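# Move a peeled peach half into the metal bowl

## Task

Take a single peeled peach half that lies on the steel table and place it inside the metal bowl.

## Robot and tools

Robot: two arms, left_arm and right_arm, each ending in a five-finger hand (the left hand mirrors the right). Base positions in the scene frame: left_arm (+0.039, +0.232, 0) m, right_arm (-0.011, -0.355, 0) m, both turned very slightly about z. A camera stand sits behind the arms.

Scene frame: origin at table-top height, halfway between the two nominal bases; +z up, +x forward over the table, +y toward left_arm. Reported end_effector_position (m) and end_effector_quat_wxyz are in this frame. Readings can be a few cm off, more at long reach.

Hand point: a spot 0.05 m in front of the palm, 0.15 m out from the wrist face. Its +z runs along the straightened fingers, +y points out of the palm, and +x runs across the palm away from the thumb on the right hand but toward the thumb on the left hand. Straight fingertips end 0.06-0.07 m past the point along +z, with the finger centre lines 0.06 m behind it along -y. A wrist bracket on the little-finger side can bump things. With the thumb turned in front of the palm, the hand can grasp objects roughly 0.035-0.065 m thick, or a handle of about 0.025 m.

Row layout (used by execute_actions and move): one flat list of 28 numbers, every one within [-1, 1], always filled for both arms. First left_arm: dx, dy, dz, rx, ry, rz, then little, ring, middle, index, thumb_bend, thumb_turn, force_limit, speed. Then the same 14 for right_arm. The six pose numbers are an offset, not a pose: measured from that arm's Hand target as it stood when the action or move began, along the Hand target's own axes (not the scene axes). 1.0 equals 0.6 m of travel or 180 degrees; rx, ry, rz form a single rotation vector. Every row inside one action counts from that same start, and repeating an offset moves the arm further. Six zeros re-request the current Hand target.

Hand numbers: fingers -1 straight to +1 curled; thumb_bend -1 straight to +1 bent; thumb_turn -1 beside the palm to +1 opposite the fingers. force_limit maps -1..+1 to about 0..10 N at the fingertip (0..15 N for the two thumb motors); a closing motor halts at that load. speed rises from nearly zero at -1 to full at +0.48 and stays full above. For a soft grip on fruit, close slowly (speed about -0.94 or lower). There is no 'no change' value: to keep a hand as is, resend the eight hand numbers of its last executed row (before any row ran, use hand_measured plus hand_force_limit and hand_speed). To grip harder, raise force_limit and send a target more closed than hand_measured; to loosen, send one more open.

execute_actions: actions is a list of actions; each action is a table of up to 15 rows, one per 1/30 s step, and a shorter table repeats its final row to fill 15 steps. cameras picks which images to return; an empty actions list returns all images by default.

move: target is one 28-number row, or a list of up to 15 rows, each offset from the same starting Hand targets. speed is the path top speed in m/s (0.002 to 4.3, default 0.25; rotation up to twice that in rad/s), one value or one per target. blend (m) rounds corners in a list; 0 stops at each. blocking=false returns early while motion continues. Paths ignore obstacles and the other arm, last at most 10 s, and a faster move hits harder. Avoid routing a hand close to its own base.

wait: seconds from 0 to 10, arms hold their last command. stop: brakes a running move. zoom_image: camera name and region [x0, y0, x1, y1] in pixels, at most 504 wide and high, on the latest image of that camera. show_instructions: shows reference pages. finished_scene: takes scene (1 to 3) and ends the scene; the peach must stay in the bowl afterward.

Cameras: cam_head_left, cam_head_right, cam_high, cam_low, cam_left_wrist, cam_right_wrist, all 504x504.

Results: positions and quats per hand, Hand target (the last commanded pose after clipping; next offsets start there), joint positions, velocities and torques, and per hand six-value lists in motor order: hand_measured (position on the command scale), hand_stopped_by (moving, target, force, stalled, fault), hand_load_n (fingertip load, positive when pushed open; dropping near 0 suggests a lost grip). A move adds a 'move:' line: done, off_target, moving, held or fault, with limits=paced (pose clipped) or limits=held (steps withheld).

Behaviour: the controller limits each step's orientation change to 40 degrees from the measured one. Arms settle 1-3 cm (sometimes 5) short of the commanded pose, usually low; this is not contact. Resend the missing distance if needed. A blocked arm keeps pushing until commanded back past its hand point. Holding loads, stretching out or pushing against limits heats motors; a MOTOR HOT line warns, and at 100 °C the arm drops for 30-60 s.

Avoid: dropping the peach or releasing it while moving, letting anything fall off the table, hitting the table or bowl hard, excessive finger force, and any contact between the two arms or one hand closing on the other. Loose objects may occasionally get nudged by outside pushes.

Each tool is called after "Call:" as name(argument=value, ...), one argument or row to a line, values as JSON.

Reference images:

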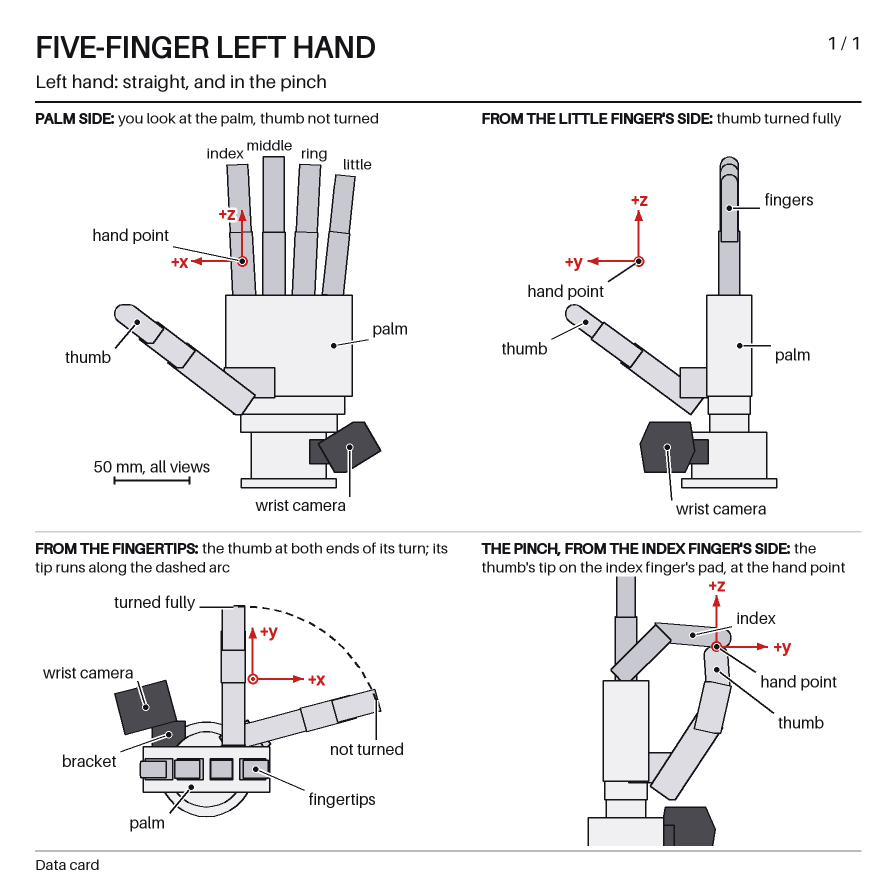

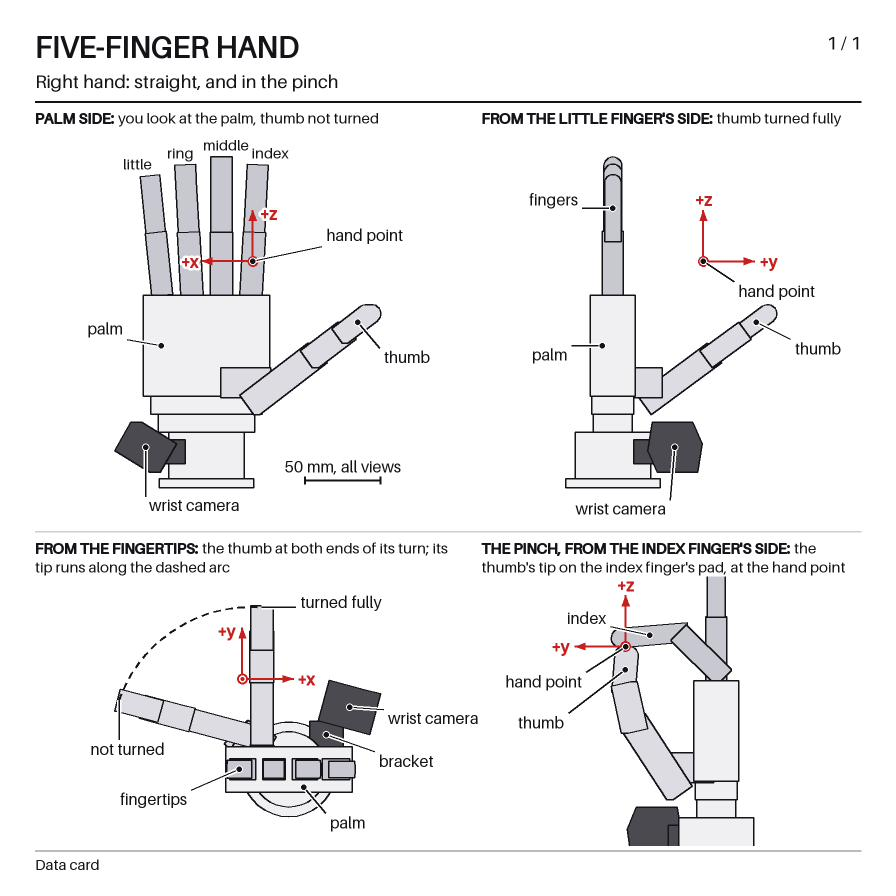

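## Session

Call:
execute_actions(
  actions=[],
)

Scene clock: 0.00 s.
left_arm: end_effector_position=(+0.3359, +0.1229, +0.2660) hand_measured=(-1.000, -1.000, -1.000, -1.000, -1.000, -1.000) hand_load_n=(+0.0, +0.0, +0.0, +0.0, +0.0, +0.0) hand_stopped_by=(target, target, target, target, target, target) hand_force_limit=0.00 hand_speed=-0.80 end_effector_quat_wxyz=(-0.262, +0.624, -0.666, +0.312) | right_arm: end_effector_position=(+0.3435, -0.4297, +0.1149) hand_measured=(-1.000, -1.000, -1.000, -1.000, -1.000, -1.000) hand_load_n=(+0.0, +0.0, +0.0, +0.0, +0.0, +0.0) hand_stopped_by=(target, target, target, target, target, target) hand_force_limit=0.00 hand_speed=-0.80 end_effector_quat_wxyz=(+0.088, -0.227, +0.955, +0.169)
Joint positions: left_arm=[-0.283 0.697 0.864 -0.907 -0.137 -0.18] | right_arm=[-0.541 1.501 1.043 -1.232 -0.365 0.53]
Joint velocities: within noise
Joint torques (N m): no reading
Heat: left arm: hottest waist 31 °C; right arm: hottest elbow 31 °C.
Hand target: left_arm +0.3398, +0.1216, +0.2783; -0.267, +0.622, -0.662, +0.322 | right_arm +0.3511, -0.4344, +0.1222; +0.097, -0.229, +0.955, +0.160

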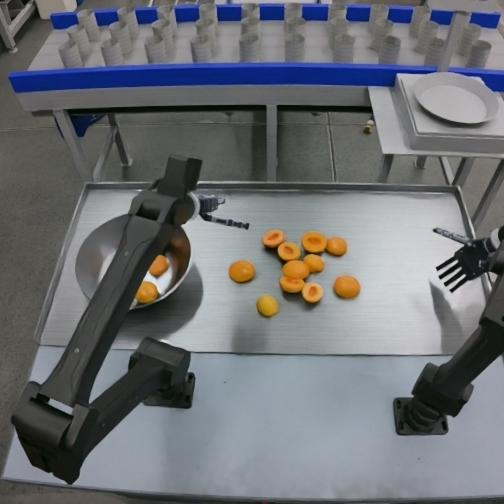

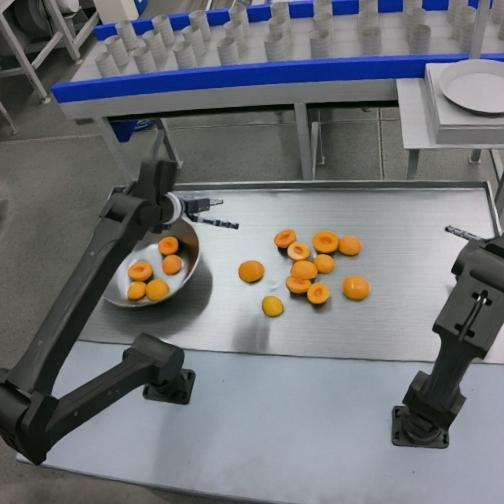

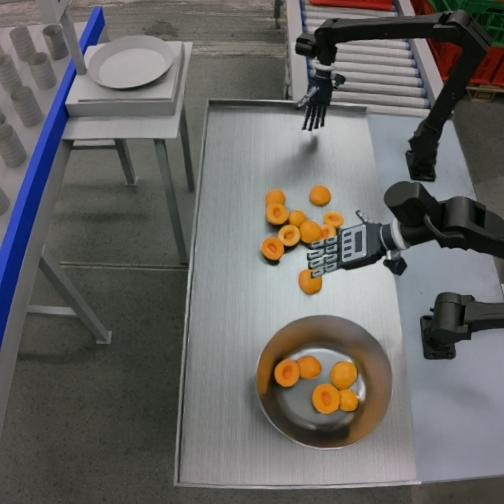

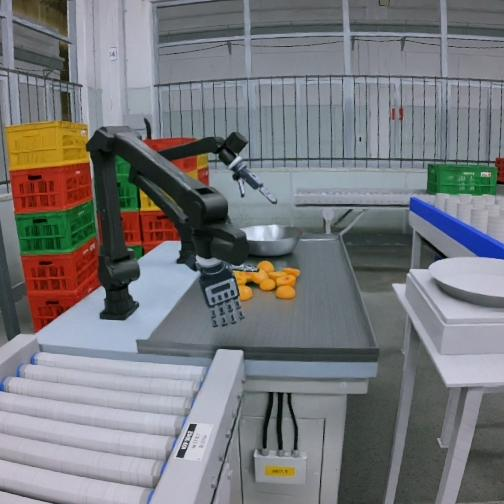

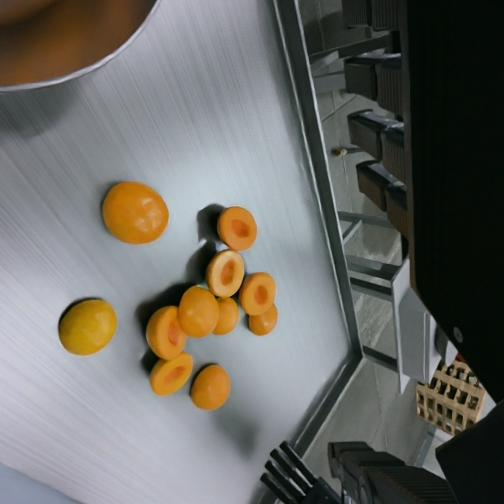

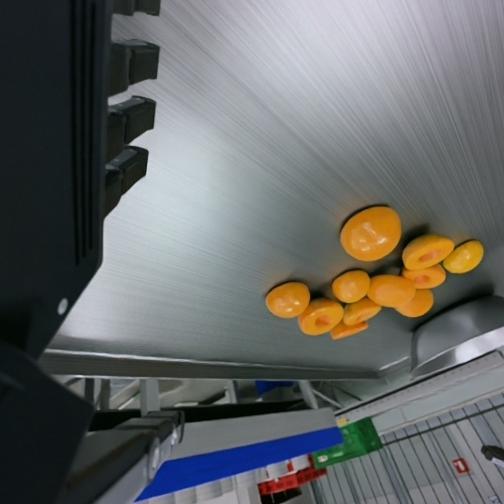

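Call:
zoom_image(
  camera="cam_left_wrist",
  region=[40, 170, 300, 430],
)

Call:
zoom_image(
  camera="cam_head_left",
  region=[60, 180, 380, 360],
)

Call:
zoom_image(
  camera="cam_right_wrist",
  region=[240, 180, 504, 360],
)

Call:
zoom_image(
  camera="cam_high",
  region=[230, 170, 400, 450],
)

Call:
zoom_image(
  camera="cam_head_right",
  region=[80, 180, 400, 360],
)

Call:
zoom_image(
  camera="cam_low",
  region=[170, 200, 370, 340],
)

Scaled by 1.938 from the camera's 504x504 image, which has a finer 720x720 frame.

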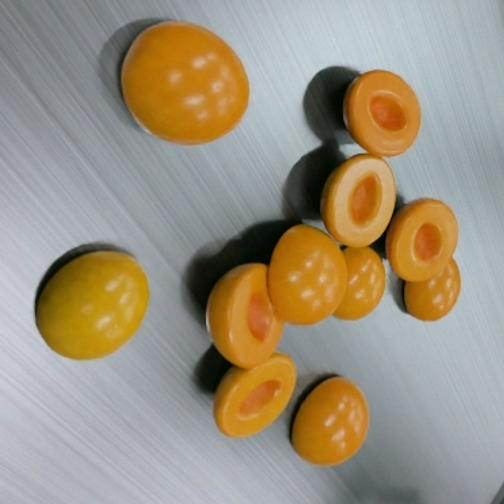

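Scaled by 1.575 from the camera's 504x504 image, which has a finer 720x720 frame.

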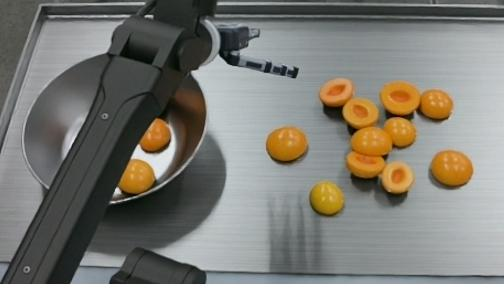

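Scaled by 1.909 from the camera's 504x504 image, which has a finer 720x720 frame.

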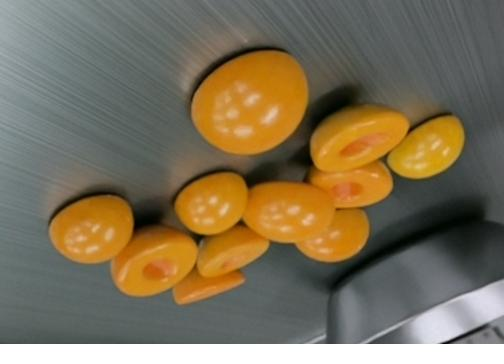

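Scaled by 1.800 from the camera's 504x504 image, which has a finer 720x720 frame.

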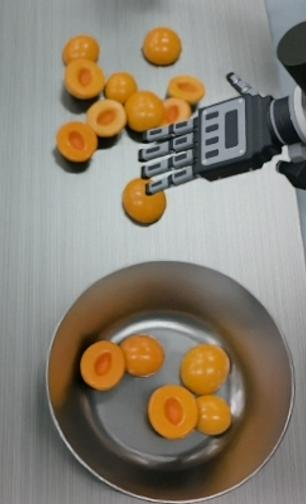

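Scaled by 1.575 from the camera's 504x504 image, which has a finer 720x720 frame.

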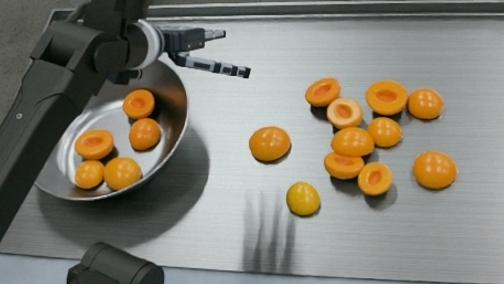

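Scaled by 2.520 from the camera's 504x504 image, which has a finer 720x720 frame.

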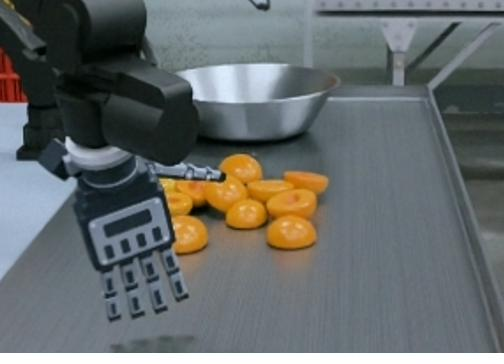

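Call:
move(
  target=[0.2047,0.2448,0.1352,0.0254,0.15,0.1347,-1,-1,-0.6,-0.6,-0.8,1,-0.4,-0.2, 0,0,0,0,0,0,-1,-1,-1,-1,-1,-1,0,-0.8],
  cameras=["all"],
)

Scene clock: 45.57 s.
left_arm: end_effector_position=(+0.2980, -0.0007, +0.1258) hand_measured=(-1.000, -1.000, -0.600, -0.600, -0.800, +1.000) hand_load_n=(+0.0, +0.0, +0.0, +0.0, +0.0, +0.0) hand_stopped_by=(target, target, target, target, target, target) hand_force_limit=-0.40 hand_speed=-0.20 end_effector_quat_wxyz=(+0.195, -0.378, +0.801, -0.422) | right_arm: end_effector_position=(+0.3435, -0.4297, +0.1149) hand_measured=(-1.000, -1.000, -1.000, -1.000, -1.000, -1.000) hand_load_n=(+0.0, +0.0, +0.0, +0.0, +0.0, +0.0) hand_stopped_by=(target, target, target, target, target, target) hand_force_limit=0.00 hand_speed=-0.80 end_effector_quat_wxyz=(+0.088, -0.227, +0.955, +0.169)
Joint positions: left_arm=[-0.585 0.774 0.465 -0.297 0.073 0.043] | right_arm=[-0.541 1.501 1.043 -1.232 -0.365 0.53]
Joint torques (N m): left_arm=[-0.67 -1.26 8.01 2.09 -0.02 0.24] | right_arm=[-0.79 -9.11 9.36 -0.18 -0.51 -0.01]
Heat: left arm: hottest elbow 37 °C; right arm: hottest elbow 36 °C.
Hand target: left_arm +0.2950, -0.0055, +0.1200; +0.191, -0.368, +0.807, -0.420 | right_arm +0.3511, -0.4344, +0.1222; +0.097, -0.229, +0.955, +0.160
Off the commanded pose: left_arm 0.008 m, 1 deg | right_arm 0.011 m, 1 deg.
move: off_target (right_arm)
camera_calibration:
cam_left_wrist: T_world_to_cam=[[0.243479, -0.543446, 0.803358, -0.175685], [-0.955657, -0.275877, 0.103015, 0.273317], [0.165645, -0.792817, -0.586518, 0.139735], [0, 0, 0, 1]] pos_world=[0.280827, 0.090711, 0.19494]

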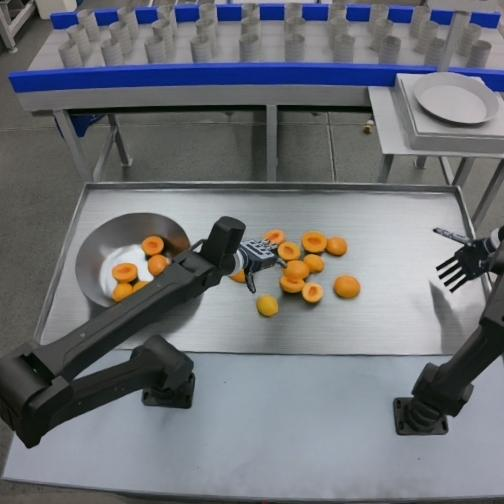

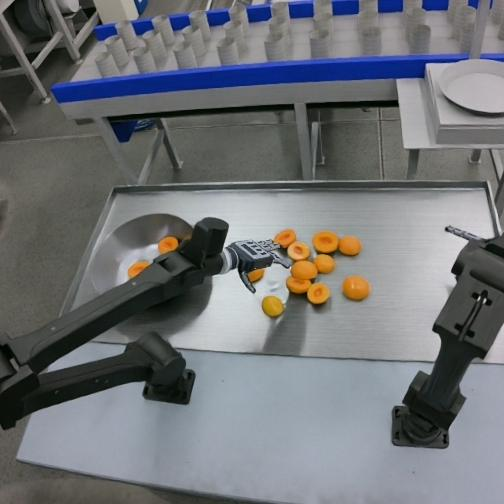

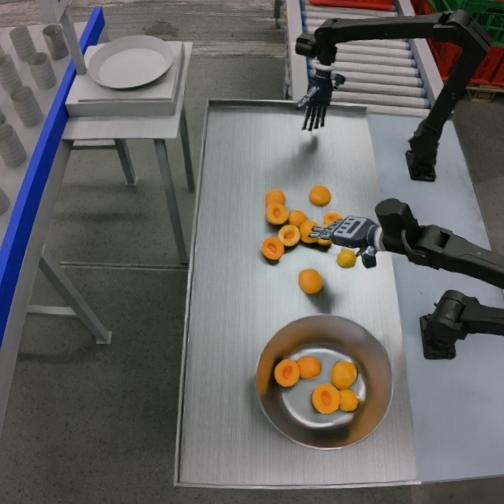

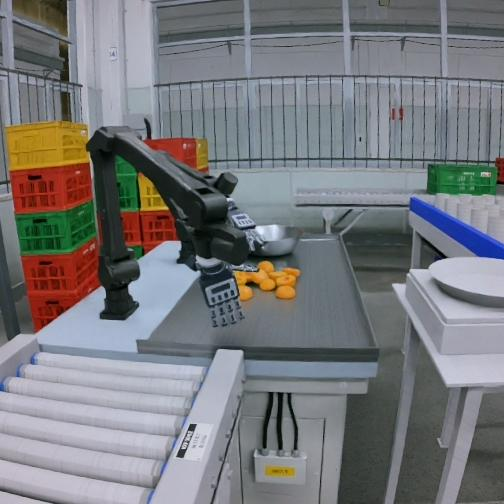

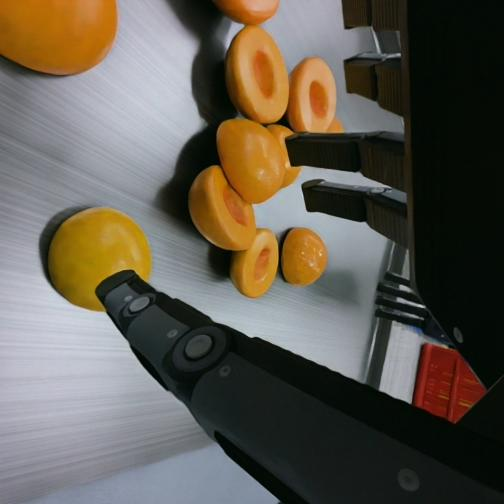

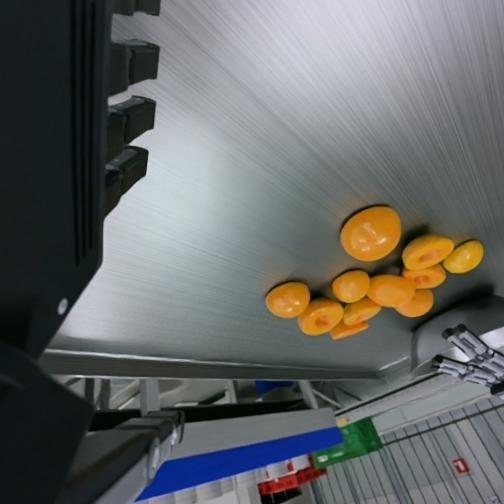

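Call:
move(
  target=[0.0425,0.0877,0.0635,0,0,0,-1,-1,-0.6,-0.6,-0.8,1,-0.4,-0.2, 0,0,0,0,0,0,-1,-1,-1,-1,-1,-1,0,-0.8],
  cameras=["all"],
)

Scene clock: 51.33 s.
left_arm: end_effector_position=(+0.2843, -0.0217, +0.0618) hand_measured=(-1.000, -1.000, -0.600, -0.600, -0.800, +1.000) hand_load_n=(-0.5, +0.0, +0.0, +0.0, +0.0, +0.0) hand_stopped_by=(target, target, target, target, target, target) hand_force_limit=-0.40 hand_speed=-0.20 end_effector_quat_wxyz=(+0.198, -0.369, +0.804, -0.422) | right_arm: end_effector_position=(+0.3435, -0.4297, +0.1149) hand_measured=(-1.000, -1.000, -1.000, -1.000, -1.000, -1.000) hand_load_n=(+0.0, +0.0, +0.0, +0.0, +0.0, +0.0) hand_stopped_by=(target, target, target, target, target, target) hand_force_limit=0.00 hand_speed=-0.80 end_effector_quat_wxyz=(+0.088, -0.227, +0.955, +0.169)
Joint positions: left_arm=[-0.698 0.914 0.336 -0.024 -0.014 -0.002] | right_arm=[-0.541 1.501 1.043 -1.232 -0.365 0.53]
Joint torques (N m): left_arm=[-0.73 -1.85 6.94 2.13 -0.23 0.07] | right_arm=[-0.67 -9.23 9.36 -0.17 -0.51 -0.01]
Heat: left arm: hottest elbow 37 °C; right arm: hottest elbow 36 °C.
Hand target: left_arm +0.2791, -0.0254, +0.0551; +0.191, -0.367, +0.807, -0.420 | right_arm +0.3511, -0.4344, +0.1222; +0.097, -0.229, +0.955, +0.160
Off the commanded pose: left_arm 0.009 m, 1 deg | right_arm 0.011 m, 1 deg.
move: off_target (right_arm)
camera_calibration:
cam_left_wrist: T_world_to_cam=[[0.227129, -0.552886, 0.801704, -0.12787], [-0.960582, -0.262685, 0.0909818, 0.263414], [0.160293, -0.790767, -0.590756, 0.0895389], [0, 0, 0, 1]] pos_world=[0.267721, 0.0693019, 0.131443]

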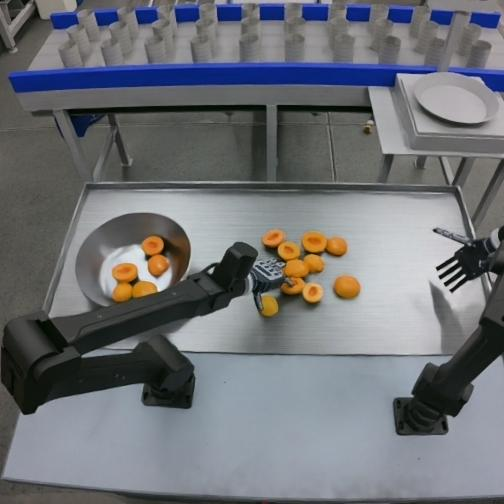

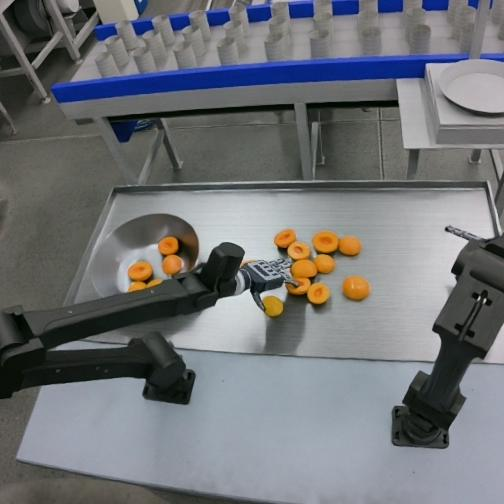

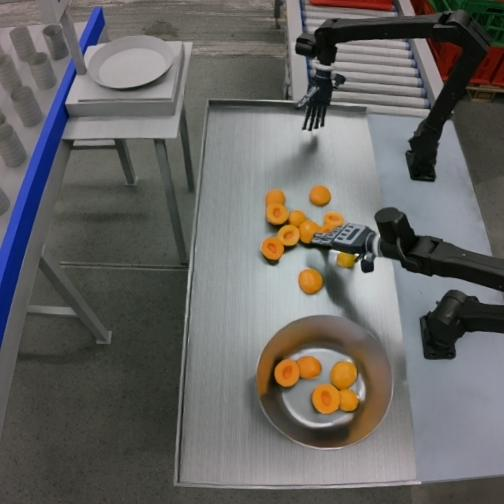

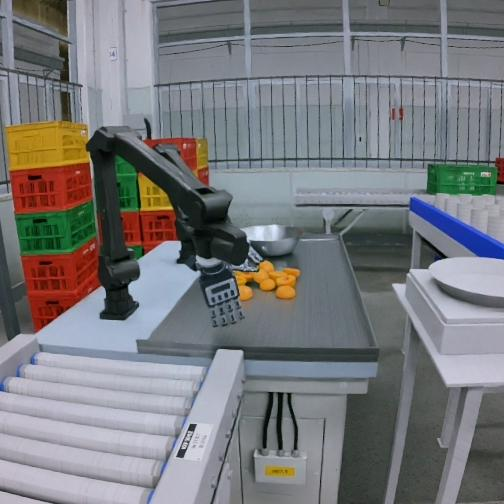

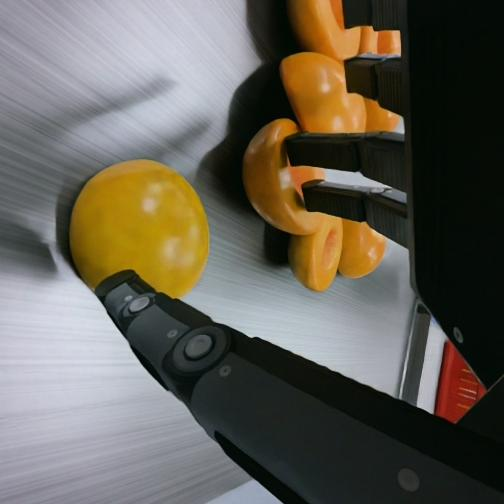

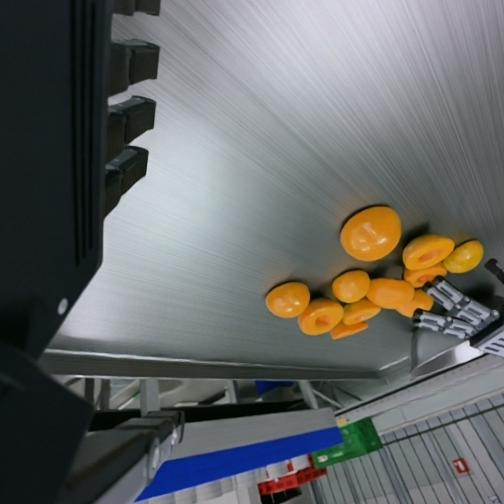

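Call:
move(
  target=[0,0.0452,0.0133,0,0,0,-1,-1,-0.35,-0.35,-0.8,1,-0.4,-0.2, 0,0,0,0,0,0,-1,-1,-1,-1,-1,-1,0,-0.8],
  speed=0.1,
  cameras=["all"],
)

Scene clock: 60.40 s.
left_arm: end_effector_position=(+0.2879, -0.0253, +0.0582) hand_measured=(-1.000, -1.000, -0.350, -0.350, -0.800, +1.000) hand_load_n=(+0.0, +0.0, -0.5, +0.0, +0.0, +0.0) hand_stopped_by=(target, target, target, target, target, target) hand_force_limit=-0.40 hand_speed=-0.20 end_effector_quat_wxyz=(+0.208, -0.365, +0.789, -0.449) | right_arm: end_effector_position=(+0.3435, -0.4297, +0.1149) hand_measured=(-1.000, -1.000, -1.000, -1.000, -1.000, -1.000) hand_load_n=(+0.5, +0.0, +0.0, +0.0, +0.0, +0.0) hand_stopped_by=(target, target, target, target, target, target) hand_force_limit=0.00 hand_speed=-0.80 end_effector_quat_wxyz=(+0.088, -0.227, +0.955, +0.169)
Joint positions: left_arm=[-0.698 0.93 0.291 0.104 -0.015 -0.009] | right_arm=[-0.541 1.501 1.043 -1.232 -0.365 0.53]
Joint torques (N m): left_arm=[-0.62 -0.15 5.19 1.2 -0.21 0.13] | right_arm=[-0.73 -9.11 9.39 -0.16 -0.5 -0.01]
Heat: left arm: hottest elbow 37 °C; right arm: hottest elbow 37 °C.
Hand target: left_arm +0.2723, -0.0195, +0.0283; +0.192, -0.367, +0.807, -0.420 | right_arm +0.3511, -0.4344, +0.1222; +0.097, -0.229, +0.955, +0.160
Off the commanded pose: left_arm 0.034 m, 4 deg | right_arm 0.011 m, 1 deg.
move: off_target (left_arm, right_arm)
camera_calibration:
cam_left_wrist: T_world_to_cam=[[0.191489, -0.513844, 0.836239, -0.118544], [-0.963086, -0.262611, 0.0591686, 0.268846], [0.189202, -0.816701, -0.545163, 0.0723657], [0, 0, 0, 1]] pos_world=[0.26793, 0.0687897, 0.122675]

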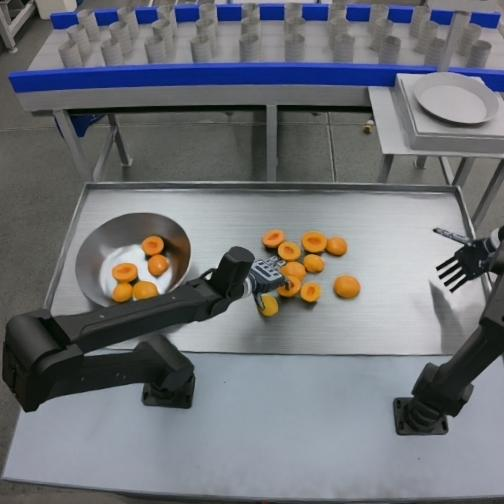

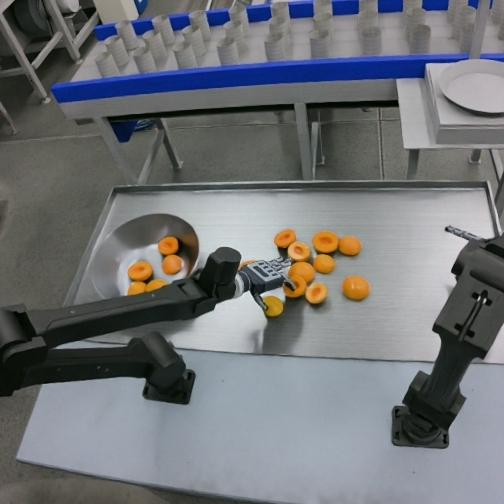

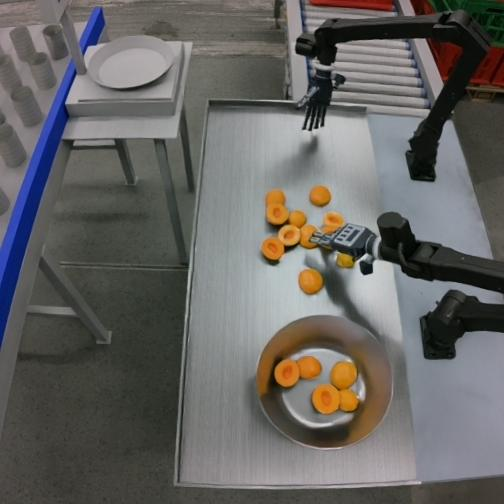

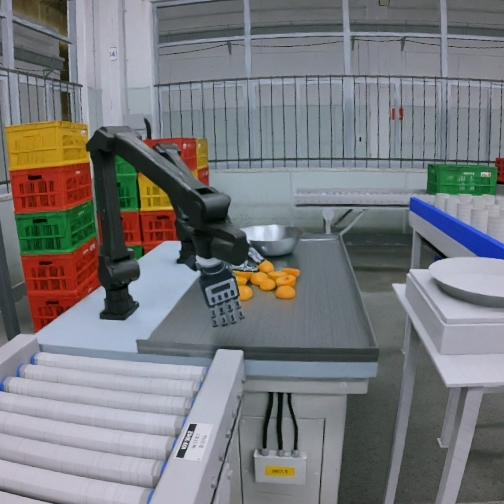

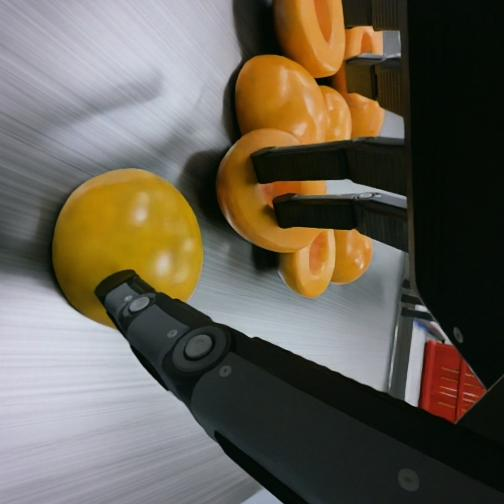

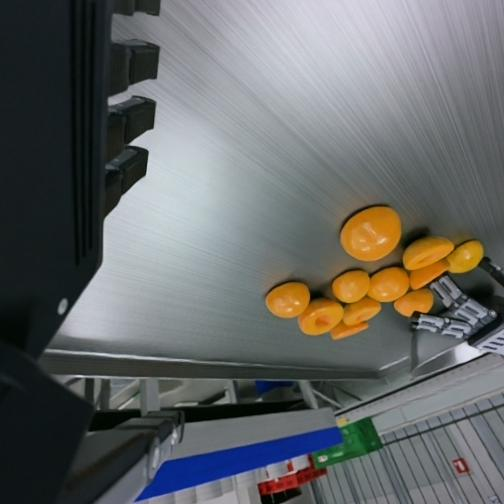

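Call:
zoom_image(
  camera="cam_right_wrist",
  region=[340, 190, 504, 354],
)

Call:
zoom_image(
  camera="cam_head_right",
  region=[200, 210, 380, 360],
)

Call:
zoom_image(
  camera="cam_left_wrist",
  region=[20, 60, 440, 400],
)

Scaled by 3.073 from the camera's 504x504 image, which has a finer 720x720 frame.

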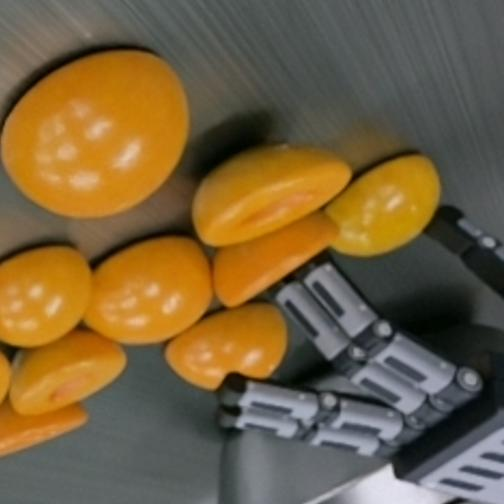

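Scaled by 2.800 from the camera's 504x504 image, which has a finer 720x720 frame.

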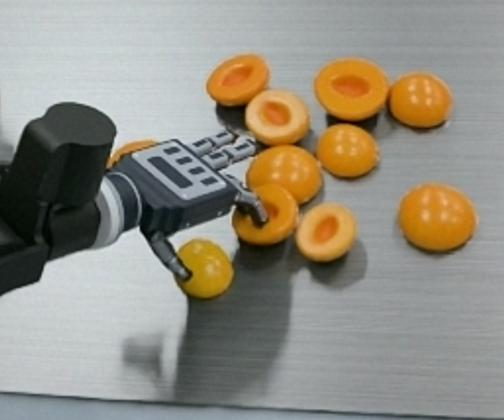

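Scaled by 1.200 from the camera's 504x504 image, which has a finer 720x720 frame.

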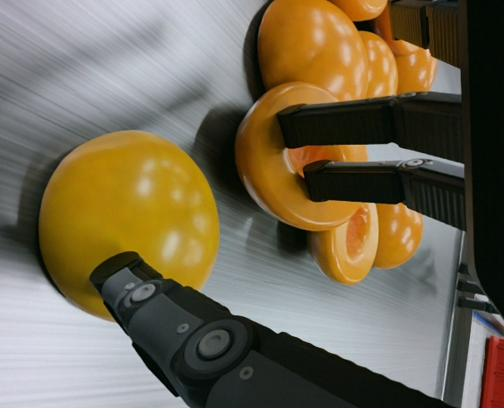

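Call:
move(
  target=[
    [0,-0.0956,-0.0669,0,0,0,-1,-1,-0.35,-0.35,-0.8,1,-0.4,-0.2, 0,0,0,0,0,0,-1,-1,-1,-1,-1,-1,0,-0.8],
    [-0.0058,-0.1027,-0.0560,0,-0.1866,-0.1307,-1,-1,-0.5,-0.5,-0.8,1,-0.4,-0.2, 0,0,0,0,0,0,-1,-1,-1,-1,-1,-1,0,-0.8],
  ],
  cameras=["cam_left_wrist","cam_head_left","cam_head_right","cam_right_wrist"],
)

Scene clock: 77.57 s.
left_arm: end_effector_position=(+0.2763, -0.0031, +0.0822) hand_measured=(-1.000, -1.000, -0.500, -0.500, -0.800, +1.000) hand_load_n=(+0.0, +0.0, +0.0, +0.0, +0.0, +0.0) hand_stopped_by=(target, target, target, target, target, target) hand_force_limit=-0.40 hand_speed=-0.20 end_effector_quat_wxyz=(-0.332, +0.628, -0.630, +0.313) | right_arm: end_effector_position=(+0.3435, -0.4297, +0.1149) hand_measured=(-1.000, -1.000, -1.000, -1.000, -1.000, -1.000) hand_load_n=(+0.0, +0.0, +0.0, +0.0, +0.0, +0.0) hand_stopped_by=(target, target, target, target, target, target) hand_force_limit=0.00 hand_speed=-0.80 end_effector_quat_wxyz=(+0.088, -0.227, +0.955, +0.169)
Joint positions: left_arm=[-1.045 0.952 0.488 -0.539 -0.808 -0.817] | right_arm=[-0.541 1.501 1.043 -1.232 -0.365 0.53]
Joint torques (N m): left_arm=[-0.73 -2.14 11.04 0.59 -0.7 0.06] | right_arm=[-0.91 -9.05 9.39 -0.21 -0.5 -0.02]
Heat: left arm: hottest elbow 38 °C; right arm: hottest elbow 37 °C.
Hand target: left_arm +0.2805, -0.0219, +0.0981; -0.327, +0.627, -0.627, +0.327 | right_arm +0.3511, -0.4344, +0.1222; +0.097, -0.229, +0.955, +0.160
Off the commanded pose: left_arm 0.025 m, 2 deg | right_arm 0.011 m, 1 deg.
move: off_target (left_arm, right_arm); target 2's new numbers were sent with left_arm's hand 0.025 m and 2 deg from that target
camera_calibration:
cam_left_wrist: T_world_to_cam=[[0.551791, -0.282521, 0.784671, -0.219553], [-0.549543, -0.830894, 0.0872821, 0.143709], [0.627319, -0.479372, -0.613737, -0.00857181], [0, 0, 0, 1]] pos_world=[0.205499, 0.0532692, 0.154473]
Images, in order (width x height): cam_head_left 504x504, cam_head_right 504x504, cam_left_wrist 504x504, cam_right_wrist 504x504.

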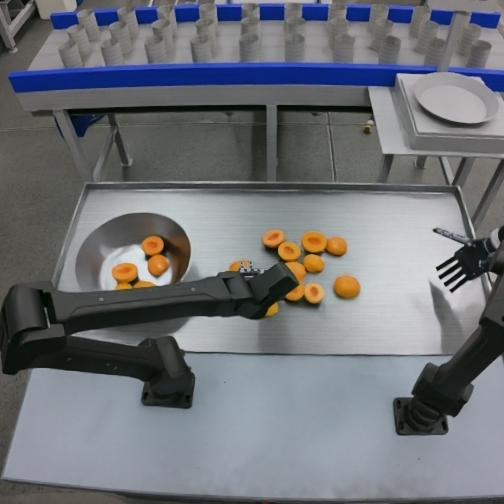

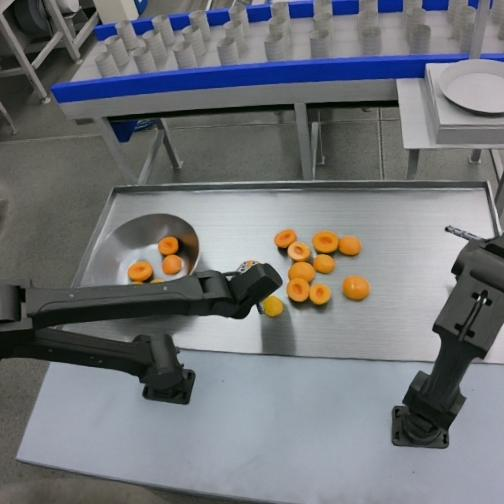

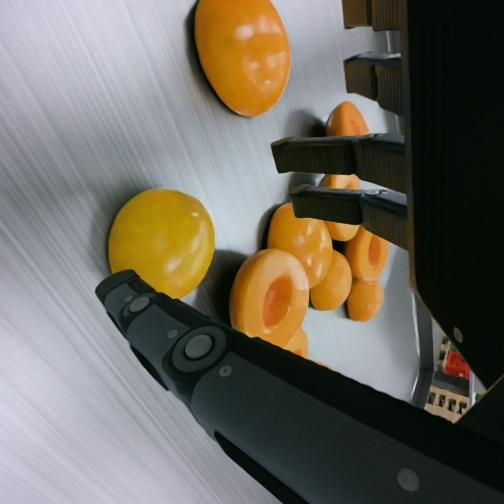

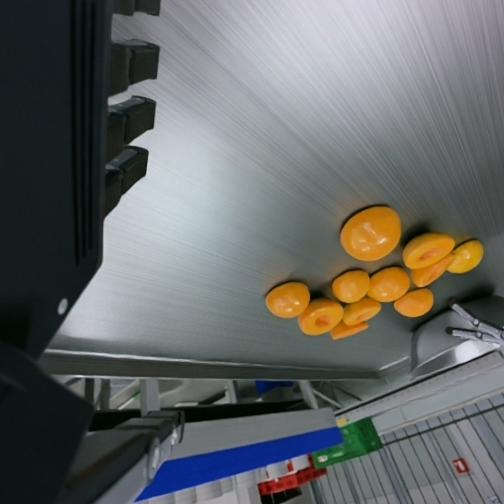

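Call:
move(
  target=[0.029,0.0345,0.0438,0,0,0,-1,-1,-0.5,-0.5,-0.8,1,-0.4,-0.2, 0,0,0,0,0,0,-1,-1,-1,-1,-1,-1,0,-0.8],
  speed=0.1,
  cameras=["cam_left_wrist","cam_right_wrist"],
)

Scene clock: 82.73 s.
left_arm: end_effector_position=(+0.2860, -0.0225, +0.0573) hand_measured=(-1.000, -1.000, -0.500, -0.500, -0.800, +1.000) hand_load_n=(+0.0, -0.5, +0.0, +0.0, +0.0, +0.0) hand_stopped_by=(target, target, target, target, target, target) hand_force_limit=-0.40 hand_speed=-0.20 end_effector_quat_wxyz=(-0.332, +0.628, -0.630, +0.314) | right_arm: end_effector_position=(+0.3435, -0.4297, +0.1149) hand_measured=(-1.000, -1.000, -1.000, -1.000, -1.000, -1.000) hand_load_n=(+0.0, +0.0, +0.0, +0.0, +0.0, +0.0) hand_stopped_by=(target, target, target, target, target, target) hand_force_limit=0.00 hand_speed=-0.80 end_effector_quat_wxyz=(+0.088, -0.227, +0.955, +0.169)
Joint positions: left_arm=[-1.048 1.083 0.488 -0.41 -0.808 -0.82] | right_arm=[-0.541 1.501 1.043 -1.232 -0.365 0.53]
Joint torques (N m): left_arm=[-0.44 -3.37 9.26 1.36 -0.67 0.1] | right_arm=[-0.79 -9.17 9.39 -0.2 -0.5 0]
Heat: left arm: hottest elbow 38 °C; right arm: hottest elbow 38 °C.
Hand target: left_arm +0.2902, -0.0394, +0.0660; -0.326, +0.627, -0.627, +0.327 | right_arm +0.3511, -0.4344, +0.1222; +0.097, -0.229, +0.955, +0.160
Off the commanded pose: left_arm 0.019 m, 2 deg | right_arm 0.011 m, 1 deg.
move: off_target (left_arm, right_arm)
camera_calibration:
cam_left_wrist: T_world_to_cam=[[0.552058, -0.282029, 0.78466, -0.210948], [-0.549876, -0.830561, 0.0883456, 0.135156], [0.626792, -0.480238, -0.613598, -0.0391282], [0, 0, 0, 1]] pos_world=[0.2153, 0.0339715, 0.129573]
Images, in order (width x height): cam_left_wrist 504x504, cam_right_wrist 504x504.

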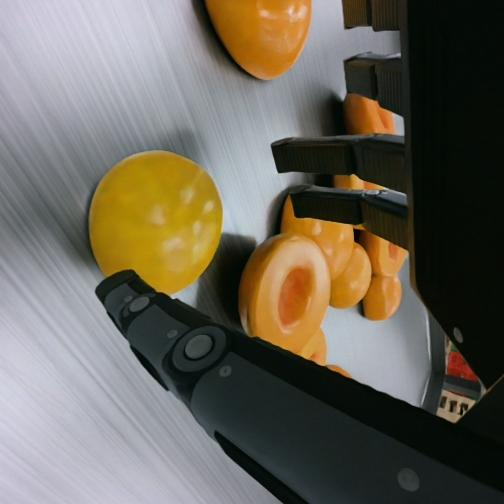

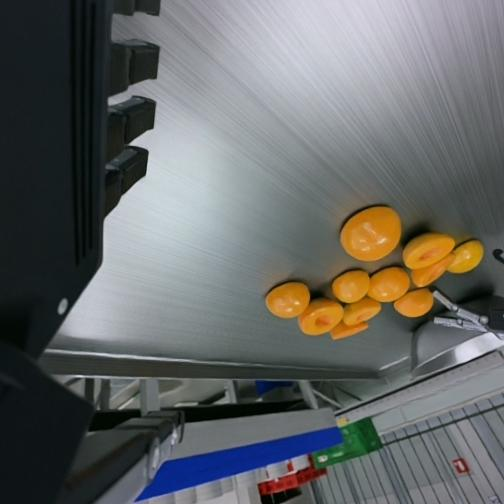

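Call:
move(
  target=[-0.0033,0.0328,0.0168,0,0,0,-1,-1,-0.5,-0.5,-0.8,1,-0.4,-0.2, 0,0,0,0,0,0,-1,-1,-1,-1,-1,-1,0,-0.8],
  speed=0.06,
  cameras=["cam_left_wrist","cam_right_wrist"],
)

Scene clock: 86.70 s.
left_arm: end_effector_position=(+0.2928, -0.0357, +0.0529) hand_measured=(-1.000, -1.000, -0.500, -0.500, -0.800, +1.000) hand_load_n=(+0.0, +0.0, +0.0, +0.0, +0.0, +0.0) hand_stopped_by=(target, target, target, target, target, target) hand_force_limit=-0.40 hand_speed=-0.20 end_effector_quat_wxyz=(-0.328, +0.631, -0.622, +0.329) | right_arm: end_effector_position=(+0.3435, -0.4297, +0.1149) hand_measured=(-1.000, -1.000, -1.000, -1.000, -1.000, -1.000) hand_load_n=(+0.0, +0.0, +0.0, +0.0, +0.0, +0.0) hand_stopped_by=(target, target, target, target, target, target) hand_force_limit=0.00 hand_speed=-0.80 end_effector_quat_wxyz=(+0.088, -0.227, +0.955, +0.169)
Joint positions: left_arm=[-1.05 1.128 0.488 -0.329 -0.81 -0.823] | right_arm=[-0.541 1.501 1.043 -1.232 -0.365 0.53]
Joint torques (N m): left_arm=[-0.67 -3.72 6.04 1.46 -0.72 0.06] | right_arm=[-0.67 -9.17 9.37 -0.16 -0.5 0]
Heat: left arm: hottest elbow 38 °C; right arm: hottest elbow 38 °C.
Hand target: left_arm +0.2872, -0.0374, +0.0441; -0.327, +0.627, -0.627, +0.327 | right_arm +0.3511, -0.4344, +0.1222; +0.097, -0.229, +0.955, +0.160
Off the commanded pose: left_arm 0.011 m, 1 deg | right_arm 0.011 m, 1 deg.
move: off_target (left_arm, right_arm)
camera_calibration:
cam_left_wrist: T_world_to_cam=[[0.537466, -0.255786, 0.803557, -0.21072], [-0.55095, -0.827911, 0.104969, 0.127982], [0.638424, -0.499137, -0.585899, -0.057949], [0, 0, 0, 1]] pos_world=[0.220763, 0.0231341, 0.121939]
Images, in order (width x height): cam_left_wrist 504x504, cam_right_wrist 504x504.

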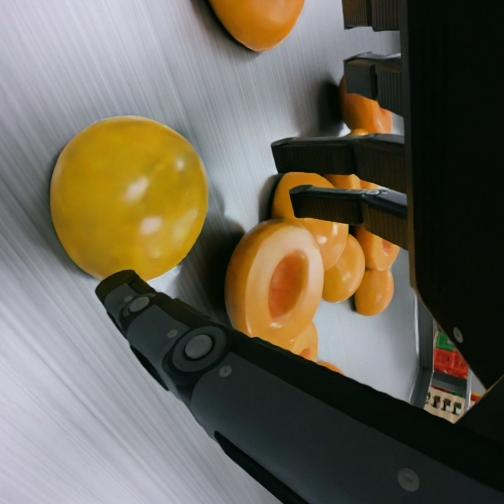

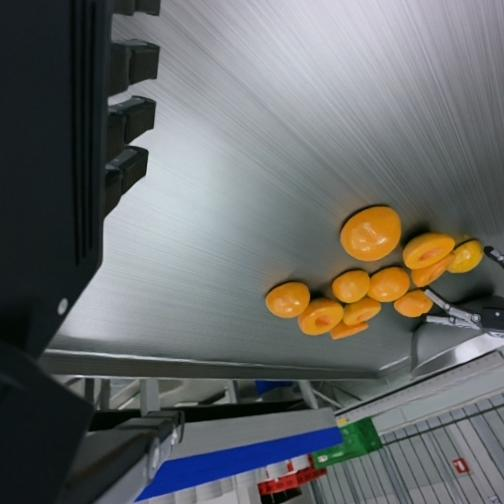

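Call:
move(
  target=[-0.0303,0.0407,0.0087,0,0,0,-1,-1,-0.5,-0.5,-0.8,1,-0.4,-0.2, 0,0,0,0,0,0,-1,-1,-1,-1,-1,-1,0,-0.8],
  speed=0.06,
  cameras=["cam_left_wrist","cam_right_wrist"],
)

Scene clock: 91.57 s.
left_arm: end_effector_position=(+0.2856, -0.0191, +0.0320) hand_measured=(-1.000, -1.000, -0.500, -0.500, -0.800, +1.000) hand_load_n=(-0.5, +0.0, +0.0, +0.0, +2.0, -7.5) hand_stopped_by=(target, target, target, target, target, target) hand_force_limit=-0.40 hand_speed=-0.20 end_effector_quat_wxyz=(-0.332, +0.630, -0.619, +0.330) | right_arm: end_effector_position=(+0.3435, -0.4297, +0.1149) hand_measured=(-1.000, -1.000, -1.000, -1.000, -1.000, -1.000) hand_load_n=(+0.0, +0.0, +0.0, +0.0, +0.5, +0.0) hand_stopped_by=(target, target, target, target, target, target) hand_force_limit=0.00 hand_speed=-0.80 end_effector_quat_wxyz=(+0.088, -0.227, +0.955, +0.169)
Joint positions: left_arm=[-1.051 1.128 0.415 -0.257 -0.821 -0.823] | right_arm=[-0.541 1.501 1.043 -1.232 -0.365 0.53]
Joint torques (N m): left_arm=[-0.67 -3.49 5.04 1.58 -0.35 0.04] | right_arm=[-0.67 -9.17 9.36 -0.2 -0.49 0.01]
Heat: left arm: hottest elbow 38 °C; right arm: hottest elbow 38 °C.
Hand target: left_arm +0.2773, -0.0192, +0.0209; -0.326, +0.627, -0.627, +0.327 | right_arm +0.3511, -0.4344, +0.1222; +0.097, -0.229, +0.955, +0.160
Off the commanded pose: left_arm 0.014 m, 1 deg | right_arm 0.011 m, 1 deg.
move: off_target (left_arm, right_arm)
camera_calibration:
cam_left_wrist: T_world_to_cam=[[0.532974, -0.25619, 0.806415, -0.184625], [-0.547295, -0.831224, 0.0976454, 0.139034], [0.645296, -0.493389, -0.583232, -0.0592798], [0, 0, 0, 1]] pos_world=[0.212746, 0.0390213, 0.100735]
Images, in order (width x height): cam_left_wrist 504x504, cam_right_wrist 504x504.

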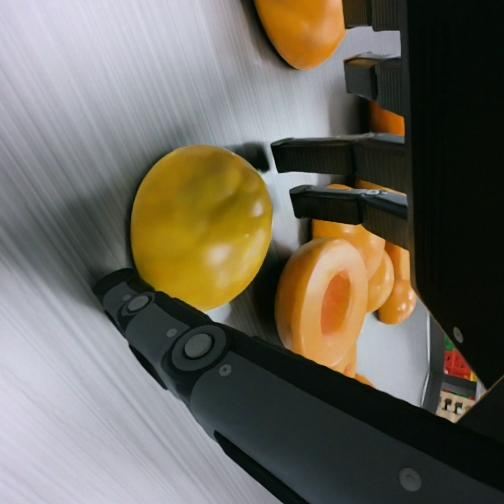

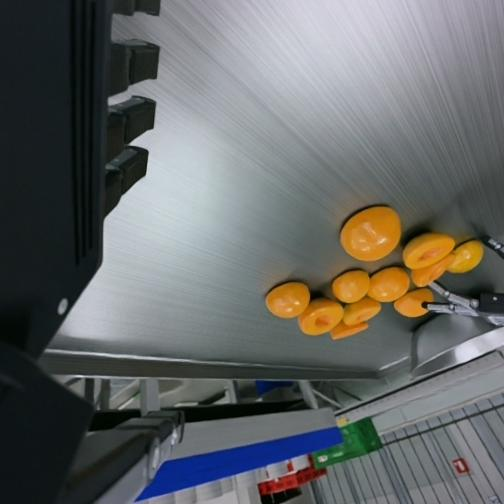

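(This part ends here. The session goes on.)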